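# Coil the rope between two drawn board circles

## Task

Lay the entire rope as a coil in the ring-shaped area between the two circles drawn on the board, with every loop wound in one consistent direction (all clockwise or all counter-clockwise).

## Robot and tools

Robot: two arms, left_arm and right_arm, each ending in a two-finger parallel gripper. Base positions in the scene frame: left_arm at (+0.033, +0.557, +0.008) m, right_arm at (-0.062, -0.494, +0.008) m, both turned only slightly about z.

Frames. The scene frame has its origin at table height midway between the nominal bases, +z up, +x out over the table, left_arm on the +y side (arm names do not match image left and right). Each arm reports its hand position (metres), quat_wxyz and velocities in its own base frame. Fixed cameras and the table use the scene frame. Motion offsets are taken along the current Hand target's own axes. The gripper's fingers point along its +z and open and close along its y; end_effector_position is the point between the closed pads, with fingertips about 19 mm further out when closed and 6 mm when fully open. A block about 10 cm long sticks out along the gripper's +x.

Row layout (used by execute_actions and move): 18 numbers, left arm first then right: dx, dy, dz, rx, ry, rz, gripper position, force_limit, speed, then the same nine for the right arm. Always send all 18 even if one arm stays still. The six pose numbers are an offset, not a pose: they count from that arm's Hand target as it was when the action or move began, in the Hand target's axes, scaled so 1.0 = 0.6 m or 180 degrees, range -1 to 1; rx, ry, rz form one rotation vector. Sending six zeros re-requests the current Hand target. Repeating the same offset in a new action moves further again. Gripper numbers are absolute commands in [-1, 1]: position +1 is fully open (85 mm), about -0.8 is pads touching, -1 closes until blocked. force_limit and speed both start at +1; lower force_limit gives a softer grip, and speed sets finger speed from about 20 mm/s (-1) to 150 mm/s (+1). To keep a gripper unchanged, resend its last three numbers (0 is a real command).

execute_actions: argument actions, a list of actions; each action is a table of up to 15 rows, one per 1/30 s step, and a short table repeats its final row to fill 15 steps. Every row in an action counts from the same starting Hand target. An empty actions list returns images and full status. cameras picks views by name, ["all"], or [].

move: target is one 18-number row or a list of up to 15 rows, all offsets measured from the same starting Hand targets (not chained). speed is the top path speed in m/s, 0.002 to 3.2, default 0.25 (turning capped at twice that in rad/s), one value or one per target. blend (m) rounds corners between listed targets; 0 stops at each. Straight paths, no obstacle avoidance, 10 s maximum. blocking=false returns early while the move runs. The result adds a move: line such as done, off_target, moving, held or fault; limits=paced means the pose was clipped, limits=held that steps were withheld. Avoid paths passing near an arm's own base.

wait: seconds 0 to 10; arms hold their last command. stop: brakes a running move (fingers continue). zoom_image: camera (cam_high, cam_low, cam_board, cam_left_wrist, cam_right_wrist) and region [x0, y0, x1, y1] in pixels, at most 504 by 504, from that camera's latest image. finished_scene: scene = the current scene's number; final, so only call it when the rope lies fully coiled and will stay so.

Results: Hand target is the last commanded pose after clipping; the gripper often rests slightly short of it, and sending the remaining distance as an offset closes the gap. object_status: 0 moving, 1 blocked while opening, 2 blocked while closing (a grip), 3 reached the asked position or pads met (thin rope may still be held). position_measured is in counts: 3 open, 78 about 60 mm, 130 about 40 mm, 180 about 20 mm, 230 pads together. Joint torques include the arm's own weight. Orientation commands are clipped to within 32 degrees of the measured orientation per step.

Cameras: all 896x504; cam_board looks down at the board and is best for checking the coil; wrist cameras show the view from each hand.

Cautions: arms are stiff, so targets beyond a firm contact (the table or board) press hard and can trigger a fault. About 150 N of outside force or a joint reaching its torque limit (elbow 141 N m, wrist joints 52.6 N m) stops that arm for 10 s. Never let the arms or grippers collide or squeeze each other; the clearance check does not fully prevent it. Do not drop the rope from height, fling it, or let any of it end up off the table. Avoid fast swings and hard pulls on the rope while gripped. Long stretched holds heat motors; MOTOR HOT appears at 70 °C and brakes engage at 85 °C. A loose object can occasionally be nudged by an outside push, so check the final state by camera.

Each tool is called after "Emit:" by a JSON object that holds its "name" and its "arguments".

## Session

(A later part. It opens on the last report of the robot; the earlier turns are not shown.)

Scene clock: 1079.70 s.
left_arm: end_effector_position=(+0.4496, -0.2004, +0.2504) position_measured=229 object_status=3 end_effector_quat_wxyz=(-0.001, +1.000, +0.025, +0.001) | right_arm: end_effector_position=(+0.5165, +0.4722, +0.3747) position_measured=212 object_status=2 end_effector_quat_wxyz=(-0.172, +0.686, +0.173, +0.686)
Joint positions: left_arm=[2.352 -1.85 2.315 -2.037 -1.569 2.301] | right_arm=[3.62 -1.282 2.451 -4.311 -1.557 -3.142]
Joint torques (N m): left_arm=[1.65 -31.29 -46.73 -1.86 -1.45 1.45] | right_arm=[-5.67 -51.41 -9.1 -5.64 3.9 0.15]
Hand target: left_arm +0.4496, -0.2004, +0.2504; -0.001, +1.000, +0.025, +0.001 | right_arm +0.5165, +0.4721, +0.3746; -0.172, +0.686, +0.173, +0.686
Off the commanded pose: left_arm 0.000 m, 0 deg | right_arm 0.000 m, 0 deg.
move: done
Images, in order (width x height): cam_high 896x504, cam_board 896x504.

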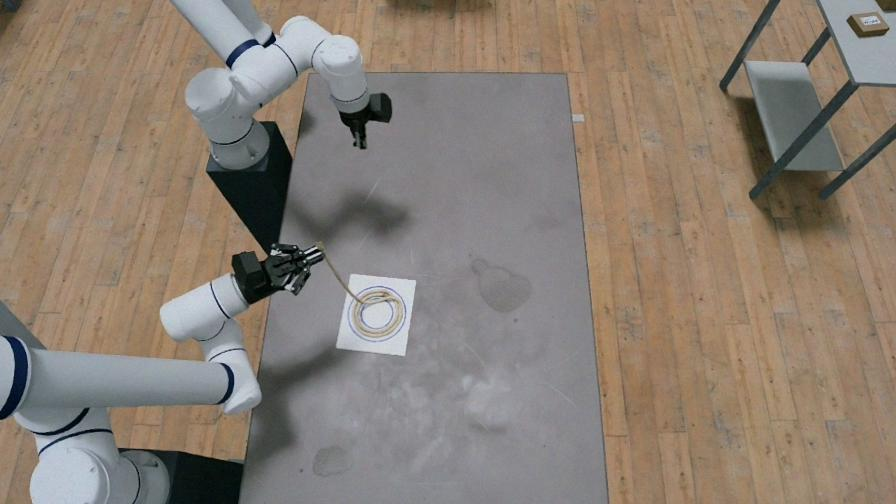

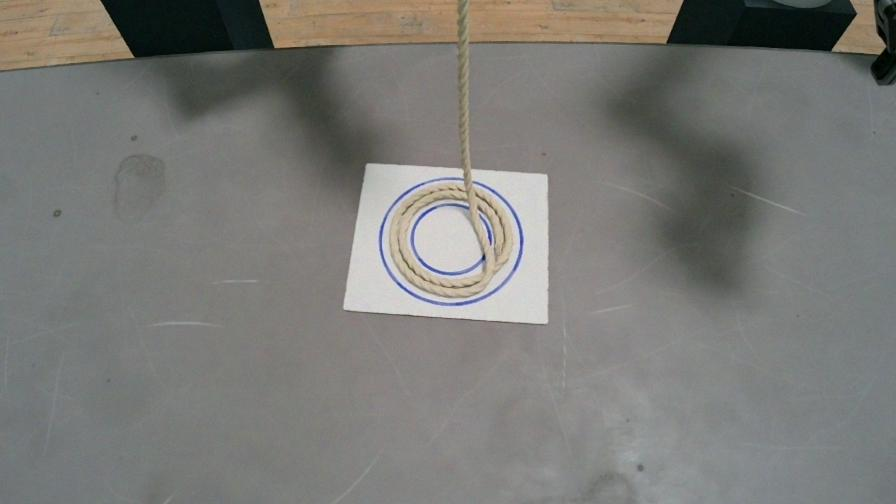

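Emit:
{"name": "move", "arguments": {"target": [[0,0,0,0,0,0,-0.8,-1,-1,0.0457,-0.0249,0.0237,0,0,0,-1,-1,-1],[0,0,0,0,0,0,-0.8,-1,-1,0.1023,-0.0452,0.0739,0,0,0,-1,-1,-1],[0,0,0,0,0,0,-0.8,-1,-1,0.1507,-0.0329,0.1213,0,0,0,-1,-1,-1]], "speed": 0.06, "blend": 0.008, "cameras": ["cam_high","cam_board"]}}

Emit:
{"name": "zoom_image", "arguments": {"camera": "cam_board", "region": [370, 170, 540, 310]}}

Emit:
{"name": "zoom_image", "arguments": {"camera": "cam_high", "region": [310, 240, 430, 360]}}

Scene clock: 1103.93 s.
left_arm: end_effector_position=(+0.4496, -0.2004, +0.2504) position_measured=229 object_status=3 end_effector_quat_wxyz=(-0.001, +1.000, +0.025, +0.001) | right_arm: end_effector_position=(+0.5713, +0.5240, +0.4649) position_measured=212 object_status=2 end_effector_quat_wxyz=(-0.172, +0.686, +0.173, +0.686)
Joint positions: left_arm=[2.352 -1.85 2.315 -2.037 -1.569 2.301] | right_arm=[3.664 -1.366 2.269 -4.043 -1.6 -3.142]
Joint torques (N m): left_arm=[0.38 -29.83 -46.49 -1.57 -1.29 1.47] | right_arm=[-4.47 -106.44 -38.82 -0.15 3.74 3.66]
Hand target: left_arm +0.4496, -0.2004, +0.2504; -0.001, +1.000, +0.025, +0.001 | right_arm +0.5713, +0.5240, +0.4650; -0.172, +0.686, +0.173, +0.686
Off the commanded pose: left_arm 0.000 m, 0 deg | right_arm 0.000 m, 0 deg.
move: done
Images, in order (width x height): cam_high 896x504, cam_board 896x504.

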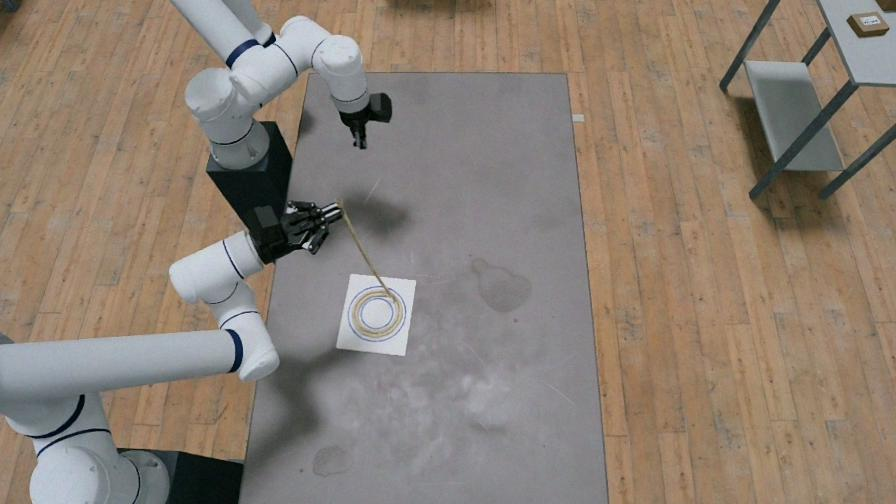

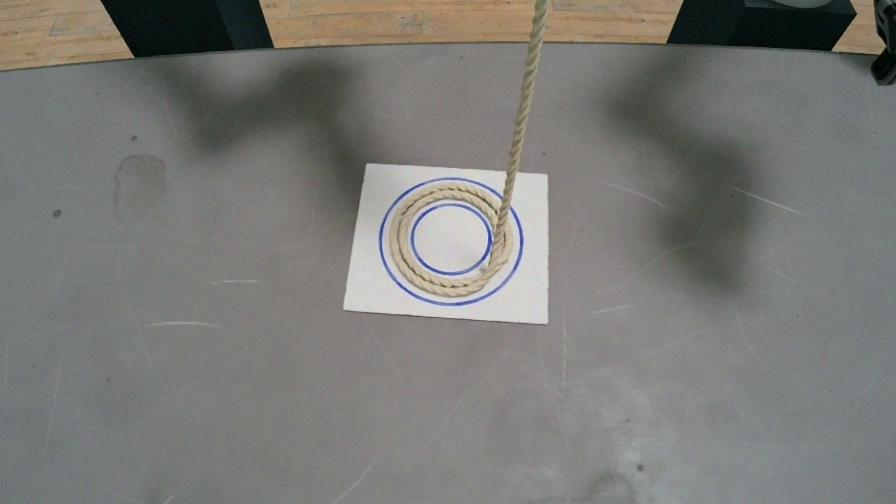

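Scaled by 2.965.

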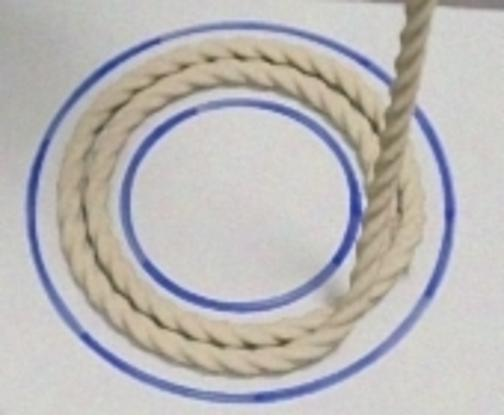

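Scaled by 4.200.

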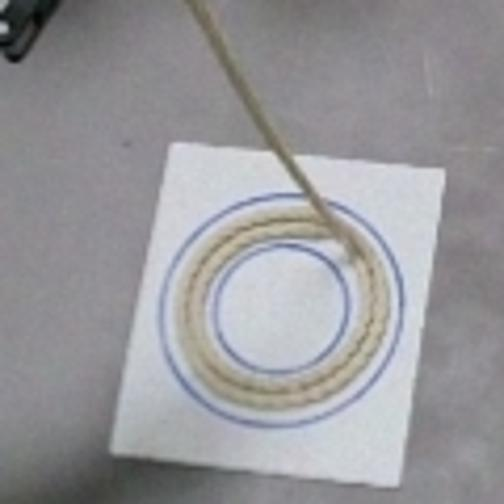

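Emit:
{"name": "move", "arguments": {"target": [[0,0,0,0,0,0,-0.8,-1,-1,-0.0217,0.0031,-0.0013,0,0,0,-1,-1,-1],[0,0,0,0,0,0,-0.8,-1,-1,-0.0483,-0.0057,-0.024,0,0,0,-1,-1,-1],[0,0,0,0,0,0,-0.8,-1,-1,-0.0753,-0.0109,-0.0502,0,0,0,-1,-1,-1]], "speed": 0.04, "blend": 0.006, "cameras": ["cam_high","cam_board"]}}

Emit:
{"name": "zoom_image", "arguments": {"camera": "cam_board", "region": [370, 170, 540, 310]}}

Emit:
{"name": "zoom_image", "arguments": {"camera": "cam_high", "region": [310, 240, 430, 360]}}

Scene clock: 1122.03 s.
left_arm: end_effector_position=(+0.4496, -0.2004, +0.2504) position_measured=229 object_status=3 end_effector_quat_wxyz=(-0.001, +1.000, +0.025, +0.001) | right_arm: end_effector_position=(+0.5417, +0.5155, +0.4199) position_measured=212 object_status=2 end_effector_quat_wxyz=(-0.172, +0.686, +0.173, +0.686)
Joint positions: left_arm=[2.352 -1.85 2.315 -2.037 -1.569 2.301] | right_arm=[3.68 -1.319 2.339 -4.161 -1.617 -3.142]
Joint torques (N m): left_arm=[0.99 -30.07 -47.01 -1.66 -1.32 1.39] | right_arm=[10.52 -53.26 -14.78 -5.49 -2.24 3.96]
Hand target: left_arm +0.4496, -0.2004, +0.2504; -0.001, +1.000, +0.025, +0.001 | right_arm +0.5417, +0.5155, +0.4198; -0.172, +0.686, +0.173, +0.686
Off the commanded pose: left_arm 0.000 m, 0 deg | right_arm 0.000 m, 0 deg.
move: done
Images, in order (width x height): cam_high 896x504, cam_board 896x504.

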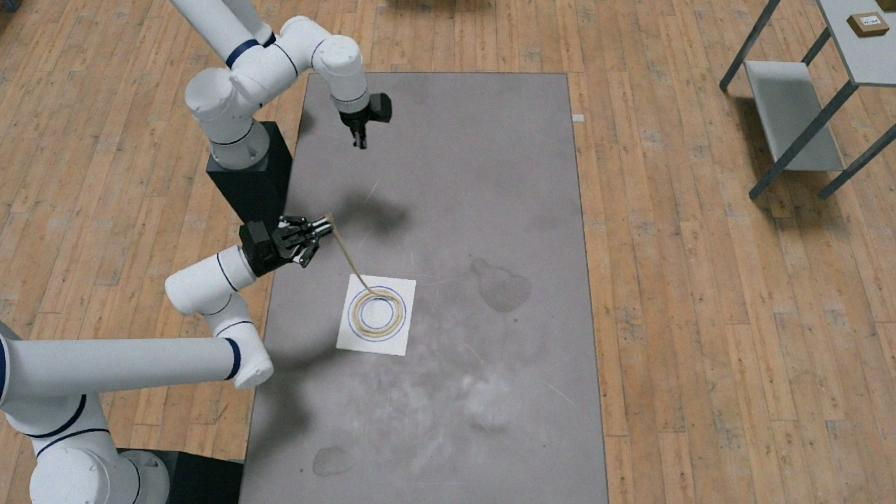

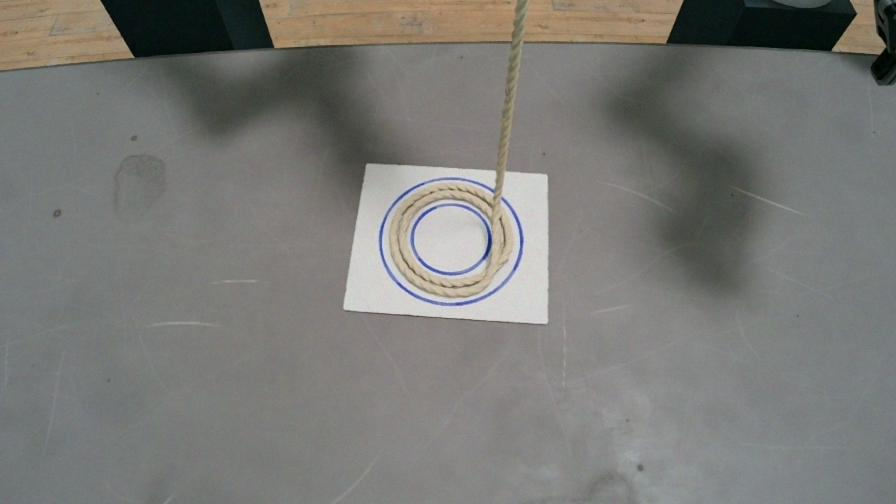

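Scaled by 2.965.

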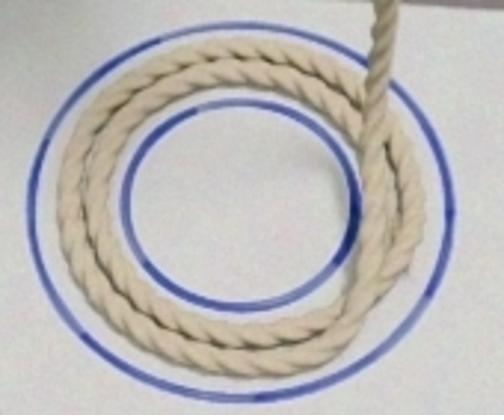

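Scaled by 4.200.

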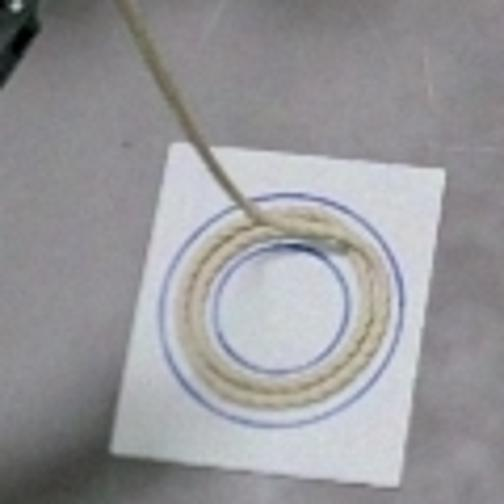

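Emit:
{"name": "move", "arguments": {"target": [[0,0,0,0,0,0,-0.8,-1,-1,0.0753,0.0139,0.0486,0,0,0,-1,-1,-1],[0,0,0,0,0,0,-0.8,-1,-1,0.122,0.0441,0.0872,0,0,0,-1,-1,-1],[0,0,0,0,0,0,-0.8,-1,-1,0.1553,0.079,0.1151,0,0,0,-1,-1,-1],[0,0,0,0,0,0,-0.8,-1,-1,0.1282,0.0662,0.1061,0,0,0,-1,-1,-1],[0,0,0,0,0,0,-0.8,-1,-1,0.1032,0.0448,0.0868,0,0,0,-1,-1,-1],[0,0,0,0,0,0,-0.8,-1,-1,0.0782,0.0284,0.0672,0,0,0,-1,-1,-1],[0,0,0,0,0,0,-0.8,-1,-1,0.0537,0.0154,0.0479,0,0,0,-1,-1,-1]], "speed": [0.06,0.06,0.06,0.04,0.04,0.04,0.04], "blend": [0.008,0.008,0,0.006,0,0.006,0], "cameras": ["cam_high","cam_board"]}}

Emit:
{"name": "zoom_image", "arguments": {"camera": "cam_board", "region": [370, 170, 540, 310]}}

Emit:
{"name": "zoom_image", "arguments": {"camera": "cam_high", "region": [310, 240, 430, 360]}}

Scene clock: 1166.50 s.
left_arm: end_effector_position=(+0.4496, -0.2004, +0.2504) position_measured=229 object_status=3 end_effector_quat_wxyz=(-0.001, +1.000, +0.025, +0.001) | right_arm: end_effector_position=(+0.5715, +0.5210, +0.4521) position_measured=212 object_status=2 end_effector_quat_wxyz=(-0.172, +0.686, +0.173, +0.686)
Joint positions: left_arm=[2.352 -1.85 2.315 -2.037 -1.569 2.301] | right_arm=[3.658 -1.348 2.28 -4.073 -1.595 -3.142]
Joint torques (N m): left_arm=[-0.31 -30.69 -46.81 -1.76 -1.24 1.41] | right_arm=[9.55 -57.68 -18.52 -5.2 -2.43 3.72]
Hand target: left_arm +0.4496, -0.2004, +0.2504; -0.001, +1.000, +0.025, +0.001 | right_arm +0.5714, +0.5210, +0.4521; -0.172, +0.686, +0.173, +0.686
Off the commanded pose: left_arm 0.000 m, 0 deg | right_arm 0.000 m, 0 deg.
move: done
Images, in order (width x height): cam_high 896x504, cam_board 896x504.

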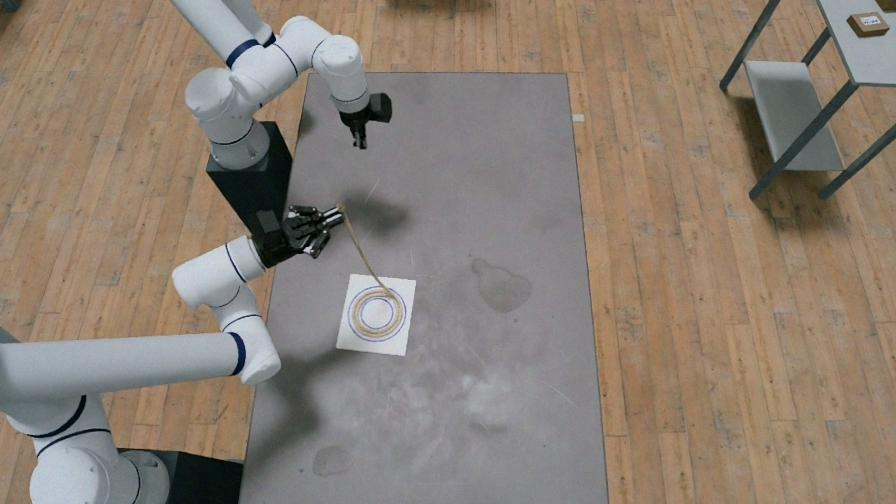

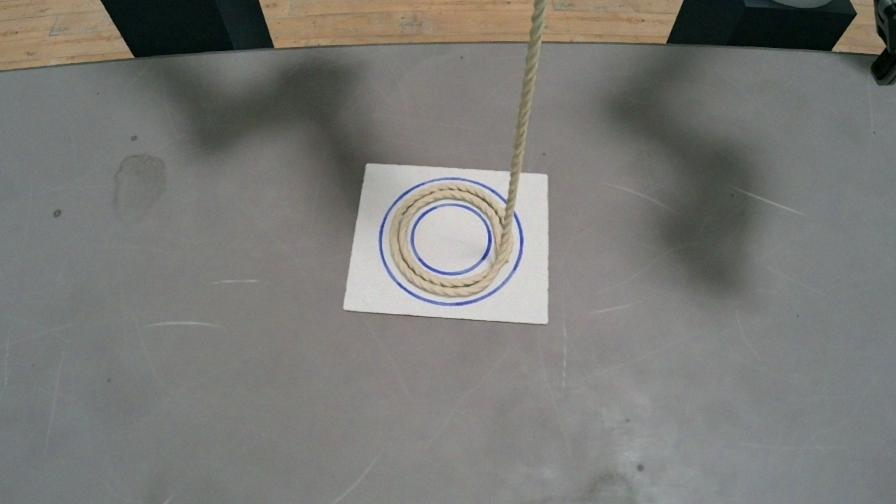

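Scaled by 2.965.

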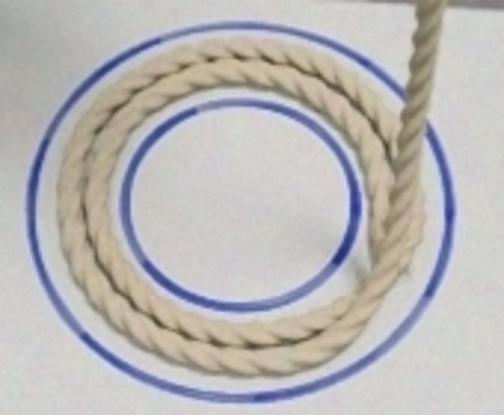

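Scaled by 4.200.

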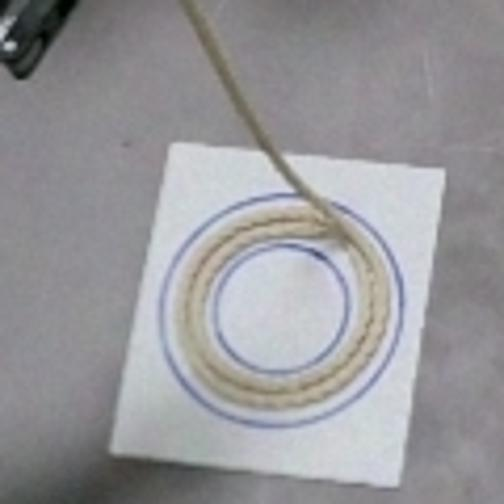

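Emit:
{"name": "move", "arguments": {"target": [[0,0,0,0,0,0,-0.8,-1,-1,-0.0252,-0.0082,-0.0226,0,0,0,-1,-1,-1],[0,0,0,0,0,0,-0.8,-1,-1,-0.051,-0.0128,-0.0476,0,0,0,-1,-1,-1],[0,0,0,0,0,0,-0.8,-1,-1,-0.078,-0.013,-0.0734,0,0,0,-1,-1,-1]], "speed": 0.04, "blend": 0.006, "cameras": ["cam_high","cam_board"]}}

Emit:
{"name": "zoom_image", "arguments": {"camera": "cam_board", "region": [370, 170, 540, 310]}}

Emit:
{"name": "zoom_image", "arguments": {"camera": "cam_high", "region": [310, 240, 430, 360]}}

Scene clock: 1183.47 s.
left_arm: end_effector_position=(+0.4496, -0.2004, +0.2504) position_measured=229 object_status=3 end_effector_quat_wxyz=(-0.001, +1.000, +0.025, +0.001) | right_arm: end_effector_position=(+0.5289, +0.5070, +0.4053) position_measured=212 object_status=2 end_effector_quat_wxyz=(-0.172, +0.686, +0.173, +0.686)
Joint positions: left_arm=[2.352 -1.85 2.315 -2.037 -1.569 2.301] | right_arm=[3.678 -1.308 2.373 -4.206 -1.615 -3.142]
Joint torques (N m): left_arm=[-0.39 -31.15 -46.49 -2.06 -1.46 1.22] | right_arm=[10.4 -53.79 -13.73 -4.98 -2.11 3.57]
Hand target: left_arm +0.4496, -0.2004, +0.2504; -0.001, +1.000, +0.025, +0.001 | right_arm +0.5289, +0.5070, +0.4053; -0.172, +0.686, +0.173, +0.686
Off the commanded pose: left_arm 0.000 m, 0 deg | right_arm 0.000 m, 0 deg.
move: done
Images, in order (width x height): cam_high 896x504, cam_board 896x504.

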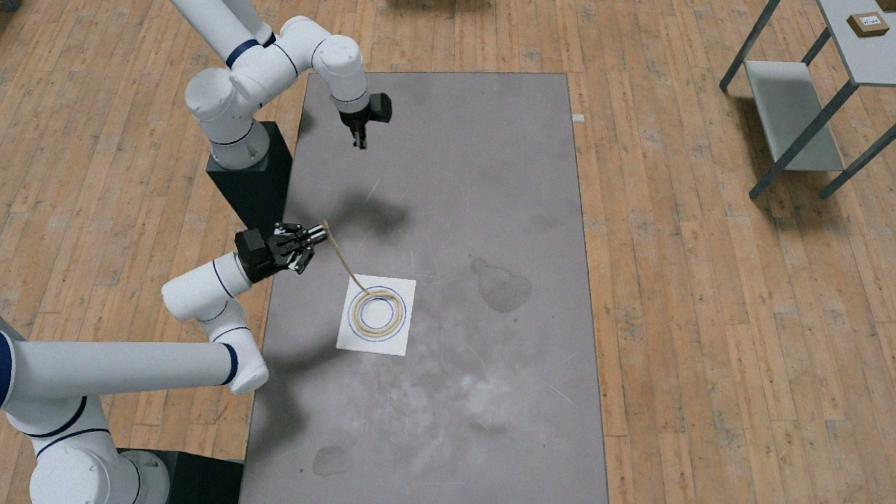

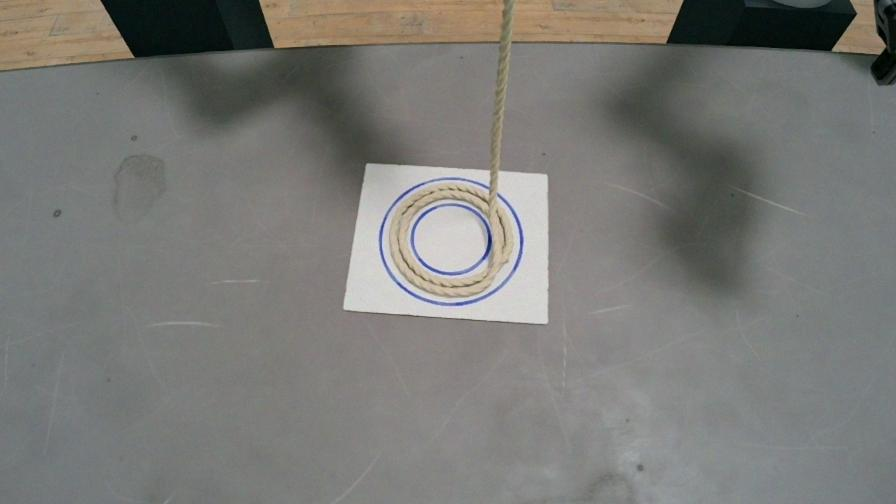

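Scaled by 2.965.

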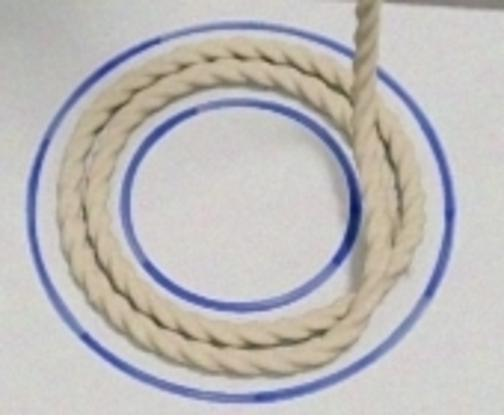

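Scaled by 4.200.

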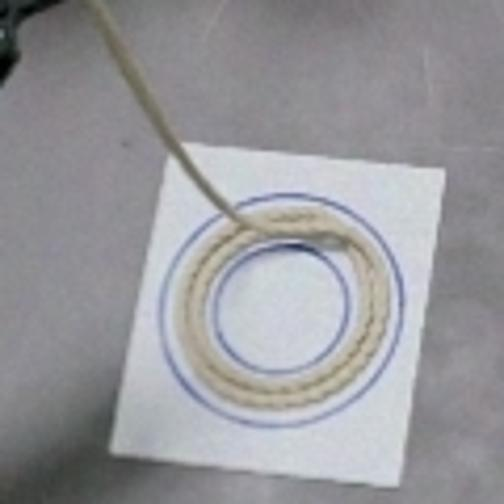

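Emit:
{"name": "move", "arguments": {"target": [[0,0,0,0,0,0,-0.8,-1,-1,0.0528,-0.0022,0.0275,0,0,0,-1,-1,-1],[0,0,0,0,0,0,-0.8,-1,-1,0.1028,0.01,0.0749,0,0,0,-1,-1,-1],[0,0,0,0,0,0,-0.8,-1,-1,0.1528,0.044,0.1204,0,0,0,-1,-1,-1],[0,0,0,0,0,0,-0.8,-1,-1,0.1928,0.1021,0.165,0,0,0,-1,-1,-1],[0,0,0,0,0,0,-0.8,-1,-1,0.1595,0.0853,0.1602,0,0,0,-1,-1,-1],[0,0,0,0,0,0,-0.8,-1,-1,0.127,0.057,0.1446,0,0,0,-1,-1,-1],[0,0,0,0,0,0,-0.8,-1,-1,0.097,0.0329,0.125,0,0,0,-1,-1,-1],[0,0,0,0,0,0,-0.8,-1,-1,0.0642,0.0144,0.1017,0,0,0,-1,-1,-1]], "speed": [0.06,0.06,0.06,0.06,0.04,0.04,0.04,0.04], "blend": [0.008,0.008,0.008,0,0.006,0.006,0.006,0], "cameras": ["cam_high","cam_board"]}}

Emit:
{"name": "zoom_image", "arguments": {"camera": "cam_board", "region": [370, 170, 540, 310]}}

Emit:
{"name": "zoom_image", "arguments": {"camera": "cam_high", "region": [310, 240, 430, 360]}}

Scene clock: 1271.77 s.
left_arm: end_effector_position=(+0.4496, -0.2004, +0.2504) position_measured=229 object_status=3 end_effector_quat_wxyz=(-0.001, +1.000, +0.025, +0.001) | right_arm: end_effector_position=(+0.5868, +0.5282, +0.4439) position_measured=212 object_status=2 end_effector_quat_wxyz=(-0.172, +0.686, +0.173, +0.686)
Joint positions: left_arm=[2.352 -1.85 2.315 -2.037 -1.569 2.301] | right_arm=[3.655 -1.313 2.254 -4.083 -1.592 -3.142]
Joint torques (N m): left_arm=[-0.91 -29.67 -46.9 -1.94 -1.4 1.31] | right_arm=[10.79 -60.35 -16.96 -5.19 -2.47 3.53]
Hand target: left_arm +0.4496, -0.2004, +0.2504; -0.001, +1.000, +0.025, +0.001 | right_arm +0.5868, +0.5283, +0.4438; -0.172, +0.686, +0.173, +0.686
Off the commanded pose: left_arm 0.000 m, 0 deg | right_arm 0.000 m, 0 deg.
move: done
Images, in order (width x height): cam_high 896x504, cam_board 896x504.

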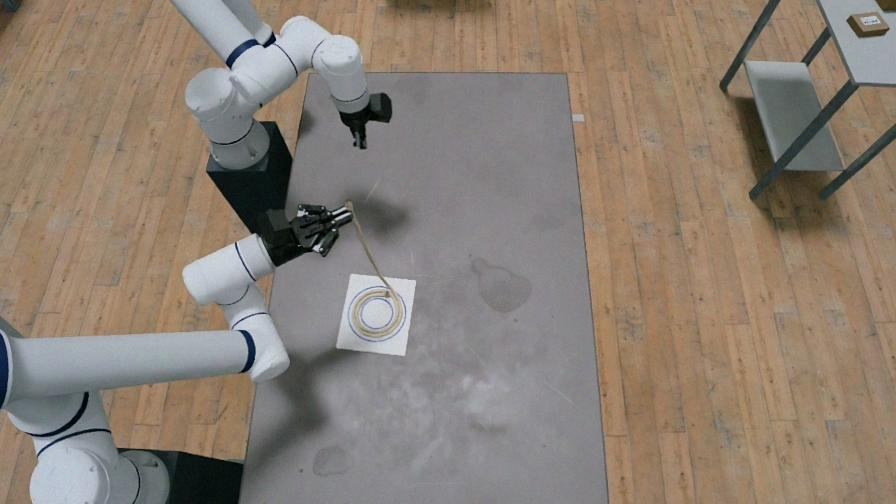

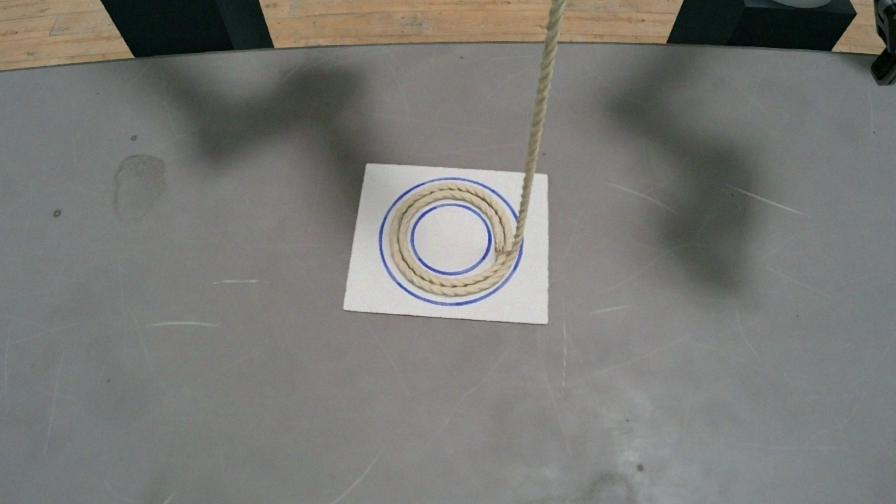

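Scaled by 2.965.

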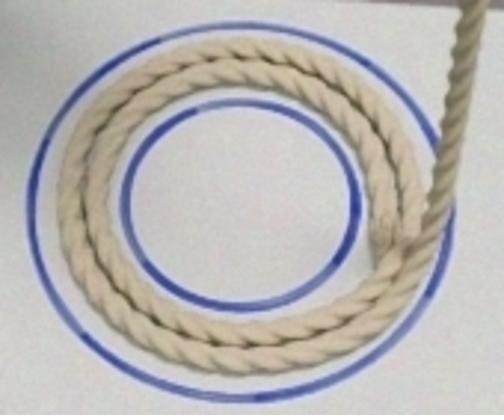

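Scaled by 4.200.

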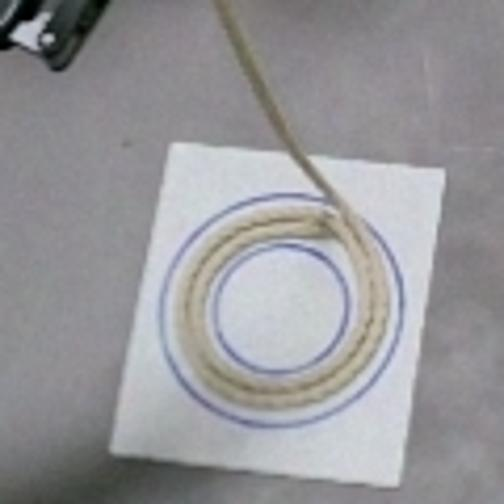

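Emit:
{"name": "move", "arguments": {"target": [[0,0,0,0,0,0,-0.8,-1,-1,-0.0258,-0.0109,-0.0248,0,0,0,-1,-1,-1],[0,0,0,0,0,0,-0.8,-1,-1,-0.047,-0.0094,-0.0565,0,0,0,-1,-1,-1]], "speed": 0.04, "blend": 0.006, "cameras": ["cam_high","cam_board"]}}

Emit:
{"name": "zoom_image", "arguments": {"camera": "cam_board", "region": [370, 170, 540, 310]}}

Emit:
{"name": "zoom_image", "arguments": {"camera": "cam_high", "region": [310, 240, 430, 360]}}

Scene clock: 1284.20 s.
left_arm: end_effector_position=(+0.4496, -0.2004, +0.2504) position_measured=229 object_status=3 end_effector_quat_wxyz=(-0.001, +1.000, +0.025, +0.001) | right_arm: end_effector_position=(+0.5543, +0.5172, +0.4156) position_measured=212 object_status=2 end_effector_quat_wxyz=(-0.172, +0.686, +0.173, +0.686)
Joint positions: left_arm=[2.352 -1.85 2.315 -2.037 -1.569 2.301] | right_arm=[3.669 -1.3 2.323 -4.165 -1.606 -3.142]
Joint torques (N m): left_arm=[-2.03 -30.72 -46.83 -1.89 -1.47 1.18] | right_arm=[-4.79 -56.83 -14.9 -5.51 3.09 3.65]
Hand target: left_arm +0.4496, -0.2004, +0.2504; -0.001, +1.000, +0.025, +0.001 | right_arm +0.5542, +0.5172, +0.4156; -0.172, +0.686, +0.173, +0.686
Off the commanded pose: left_arm 0.000 m, 0 deg | right_arm 0.000 m, 0 deg.
move: done
Images, in order (width x height): cam_high 896x504, cam_board 896x504.

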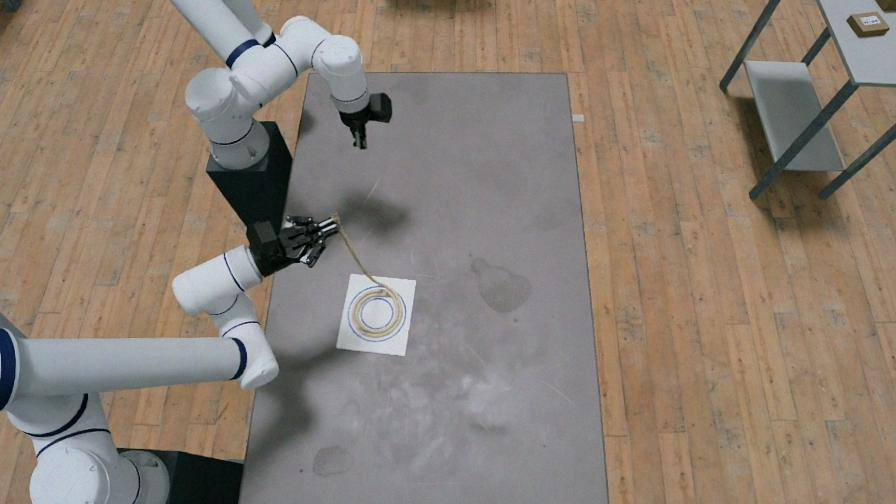

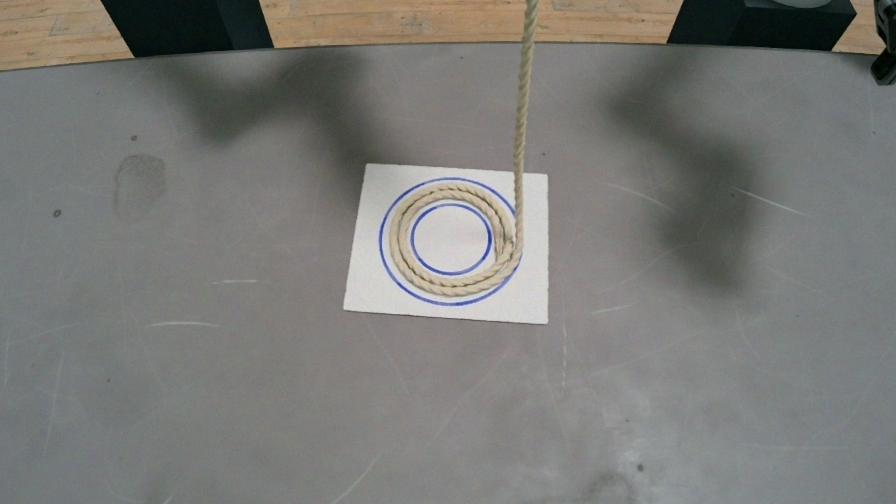

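Scaled by 2.965.

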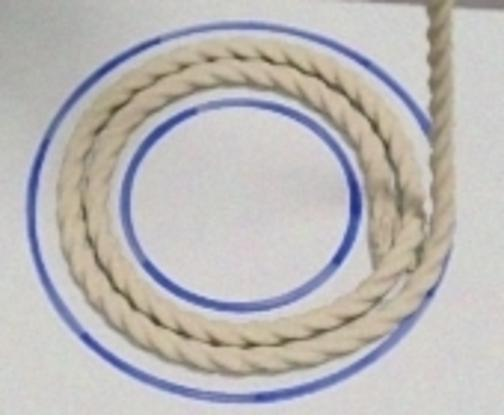

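Scaled by 4.200.

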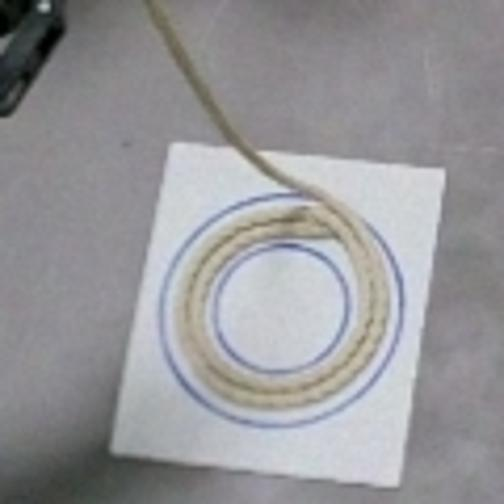

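Emit:
{"name": "move", "arguments": {"target": [[0,0,0,0,0,0,-0.8,-1,-1,0.0673,0.0095,0.0566,0,0,0,-1,-1,-1],[0,0,0,0,0,0,-0.8,-1,-1,0.0623,0.0253,0.0343,0,0,0,-1,-1,-1],[0,0,0,0,0,0,-0.8,-1,-1,0.0457,0.0147,0.0114,0,0,0,-1,-1,-1],[0,0,0,0,0,0,-0.8,-1,-1,0.024,0.0056,-0.0083,0,0,0,-1,-1,-1]], "speed": [0.06,0.05,0.04,0.04], "blend": [0,0.006,0.006,0], "cameras": ["cam_high","cam_board"]}}

Emit:
{"name": "zoom_image", "arguments": {"camera": "cam_board", "region": [370, 170, 540, 310]}}

Emit:
{"name": "zoom_image", "arguments": {"camera": "cam_high", "region": [310, 240, 430, 360]}}

Scene clock: 1323.73 s.
left_arm: end_effector_position=(+0.4496, -0.2004, +0.2504) position_measured=229 object_status=3 end_effector_quat_wxyz=(-0.001, +1.000, +0.025, +0.001) | right_arm: end_effector_position=(+0.5515, +0.5119, +0.4301) position_measured=212 object_status=2 end_effector_quat_wxyz=(-0.172, +0.686, +0.173, +0.686)
Joint positions: left_arm=[2.352 -1.85 2.315 -2.037 -1.569 2.301] | right_arm=[3.662 -1.334 2.328 -4.135 -1.599 -3.142]
Joint torques (N m): left_arm=[-1.78 -30.54 -46.71 -1.84 -1.28 1.35] | right_arm=[10.28 -50.23 -16.54 -5.19 -2.31 1.19]
Hand target: left_arm +0.4496, -0.2004, +0.2504; -0.001, +1.000, +0.025, +0.001 | right_arm +0.5514, +0.5119, +0.4300; -0.172, +0.686, +0.173, +0.686
Off the commanded pose: left_arm 0.000 m, 0 deg | right_arm 0.000 m, 0 deg.
move: done
Images, in order (width x height): cam_high 896x504, cam_board 896x504.

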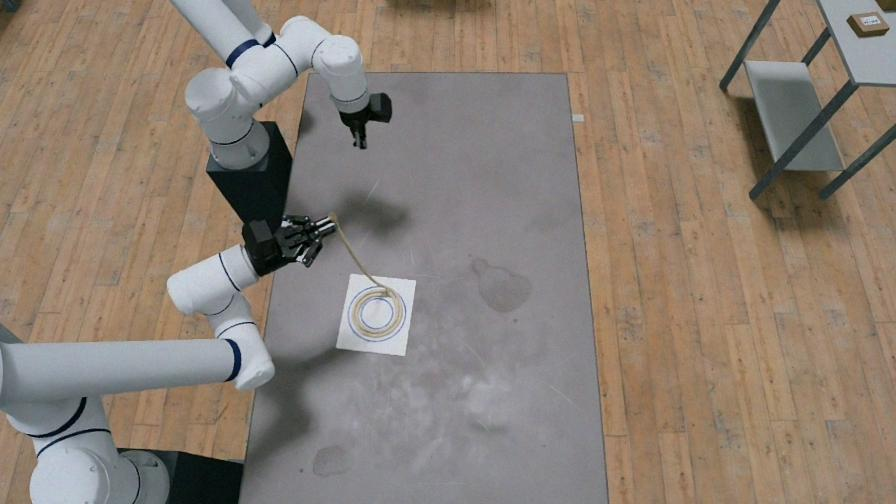

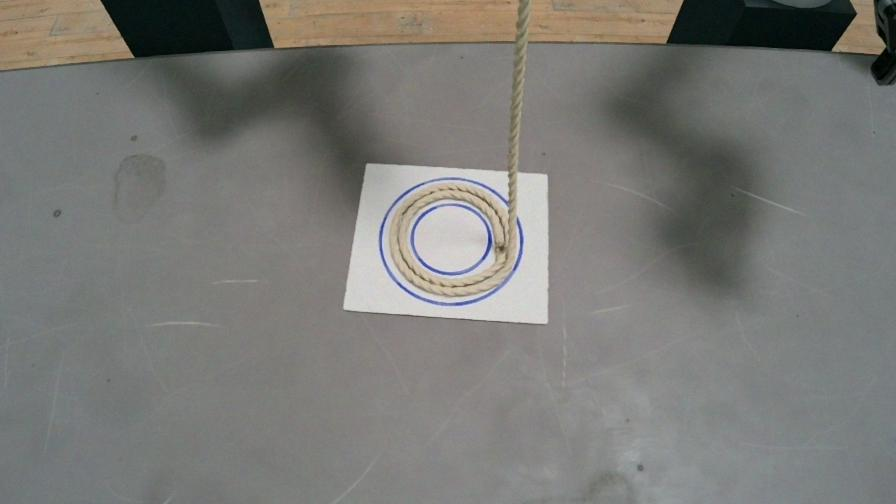

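Scaled by 2.965.

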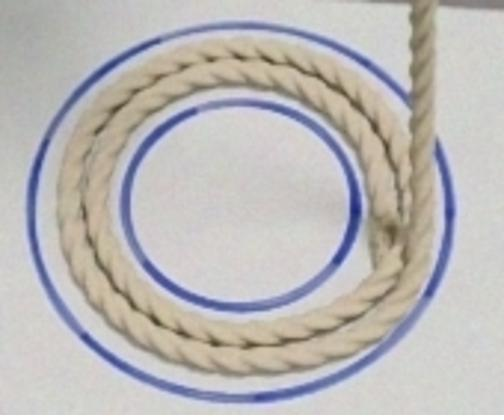

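Scaled by 4.200.

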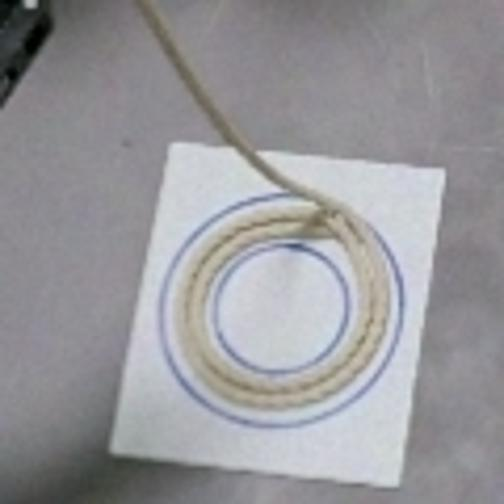

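Emit:
{"name": "move", "arguments": {"target": [[0,0,0,0,0,0,-0.8,-1,-1,-0.0367,0.0023,-0.0211,0,0,0,-1,-1,-1]], "speed": 0.03, "cameras": ["cam_high","cam_board"]}}

Emit:
{"name": "zoom_image", "arguments": {"camera": "cam_board", "region": [370, 170, 540, 310]}}

Emit:
{"name": "zoom_image", "arguments": {"camera": "cam_high", "region": [310, 240, 430, 360]}}

Scene clock: 1336.37 s.
left_arm: end_effector_position=(+0.4496, -0.2004, +0.2504) position_measured=229 object_status=3 end_effector_quat_wxyz=(-0.001, +1.000, +0.025, +0.001) | right_arm: end_effector_position=(+0.5409, +0.5047, +0.4081) position_measured=212 object_status=2 end_effector_quat_wxyz=(-0.172, +0.686, +0.173, +0.686)
Joint positions: left_arm=[2.352 -1.85 2.315 -2.037 -1.569 2.301] | right_arm=[3.66 -1.307 2.361 -4.195 -1.597 -3.142]
Joint torques (N m): left_arm=[-2.49 -31.77 -46.3 -1.69 -1.26 1.37] | right_arm=[-9.83 -54.94 -13.92 -5.39 3.76 3.47]
Hand target: left_arm +0.4496, -0.2004, +0.2504; -0.001, +1.000, +0.025, +0.001 | right_arm +0.5409, +0.5046, +0.4080; -0.172, +0.686, +0.173, +0.686
Off the commanded pose: left_arm 0.000 m, 0 deg | right_arm 0.000 m, 0 deg.
move: done
Images, in order (width x height): cam_high 896x504, cam_board 896x504.

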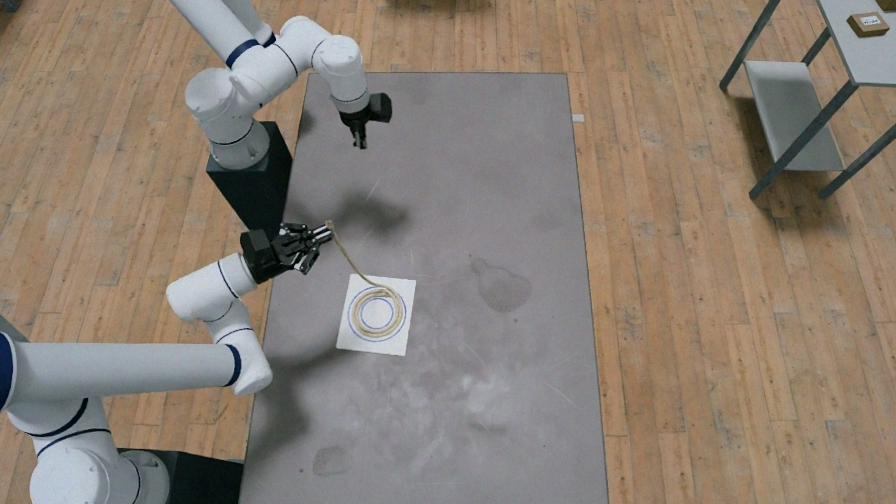

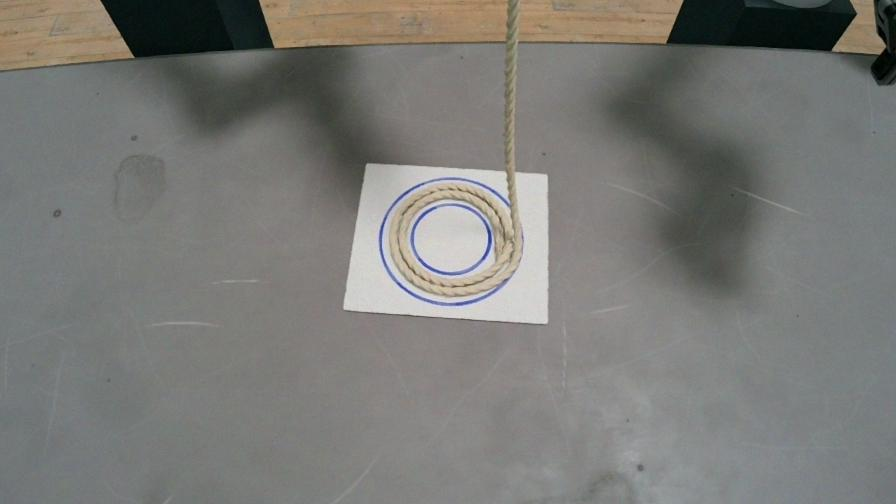

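Scaled by 2.965.

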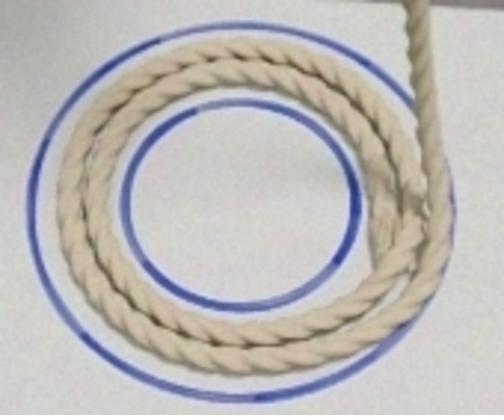

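Scaled by 4.200.

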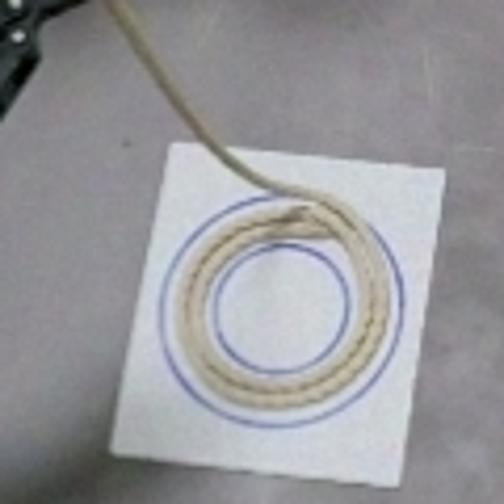

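Emit:
{"name": "move", "arguments": {"target": [[0,0,0,0,0,0,-0.8,-1,-1,0.08,0.0015,0.0861,0,0,0,-1,-1,-1],[0,0,0,0,0,0,-0.8,-1,-1,0.0633,0.0067,0.0409,0,0,0,-1,-1,-1],[0,0,0,0,0,0,-0.8,-1,-1,0.0367,-0.0002,-0.0033,0,0,0,-1,-1,-1]], "speed": [0.06,0.05,0.04], "blend": [0,0.006,0], "cameras": ["cam_high","cam_board"]}}

Emit:
{"name": "zoom_image", "arguments": {"camera": "cam_board", "region": [370, 170, 540, 310]}}

Emit:
{"name": "zoom_image", "arguments": {"camera": "cam_high", "region": [310, 240, 430, 360]}}

Scene clock: 1382.60 s.
left_arm: end_effector_position=(+0.4496, -0.2004, +0.2504) position_measured=229 object_status=3 end_effector_quat_wxyz=(-0.001, +1.000, +0.025, +0.001) | right_arm: end_effector_position=(+0.5392, +0.5039, +0.4301) position_measured=212 object_status=2 end_effector_quat_wxyz=(-0.172, +0.686, +0.173, +0.686)
Joint positions: left_arm=[2.352 -1.85 2.315 -2.037 -1.569 2.301] | right_arm=[3.66 -1.353 2.355 -4.143 -1.597 -3.142]
Joint torques (N m): left_arm=[-2.95 -31.07 -46.69 -1.62 -1.28 0.97] | right_arm=[11.77 -87.76 -15.88 -5.34 -2.18 0.44]
Hand target: left_arm +0.4496, -0.2004, +0.2504; -0.001, +1.000, +0.025, +0.001 | right_arm +0.5391, +0.5038, +0.4300; -0.172, +0.686, +0.173, +0.686
Off the commanded pose: left_arm 0.000 m, 0 deg | right_arm 0.000 m, 0 deg.
move: done
Images, in order (width x height): cam_high 896x504, cam_board 896x504.

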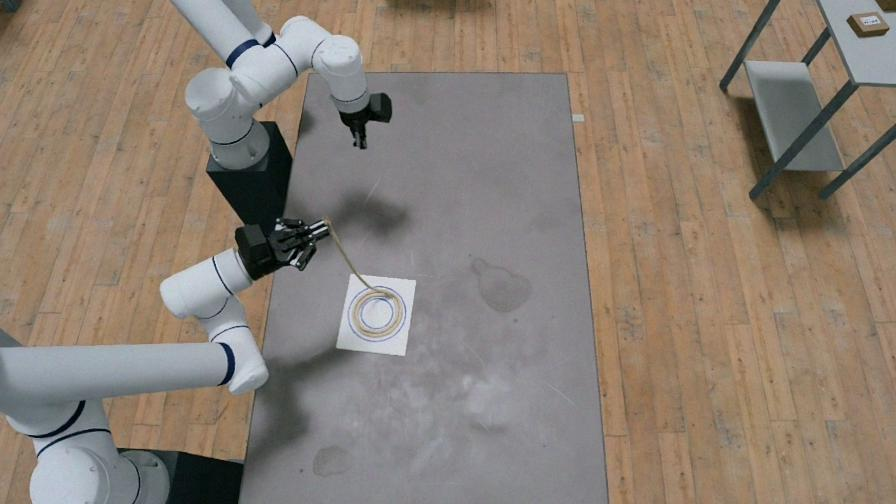

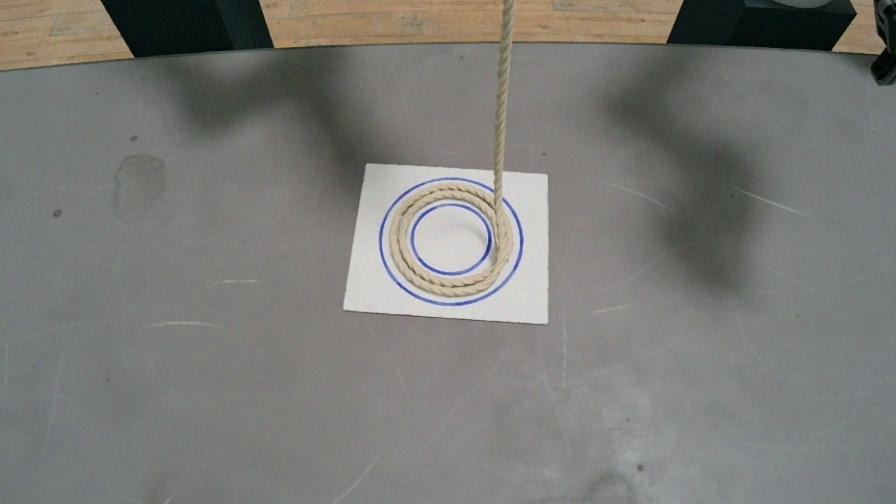

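Scaled by 2.965.

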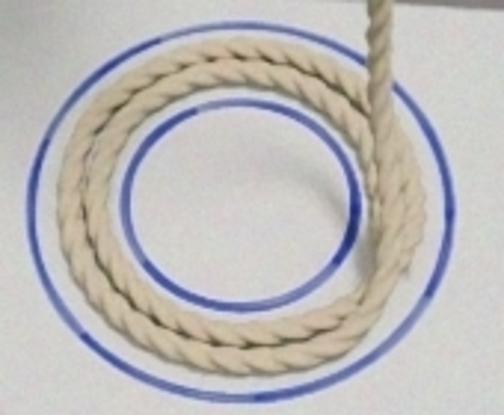

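Scaled by 4.200.

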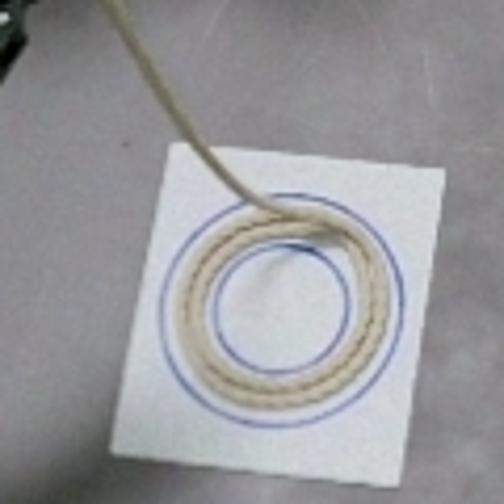

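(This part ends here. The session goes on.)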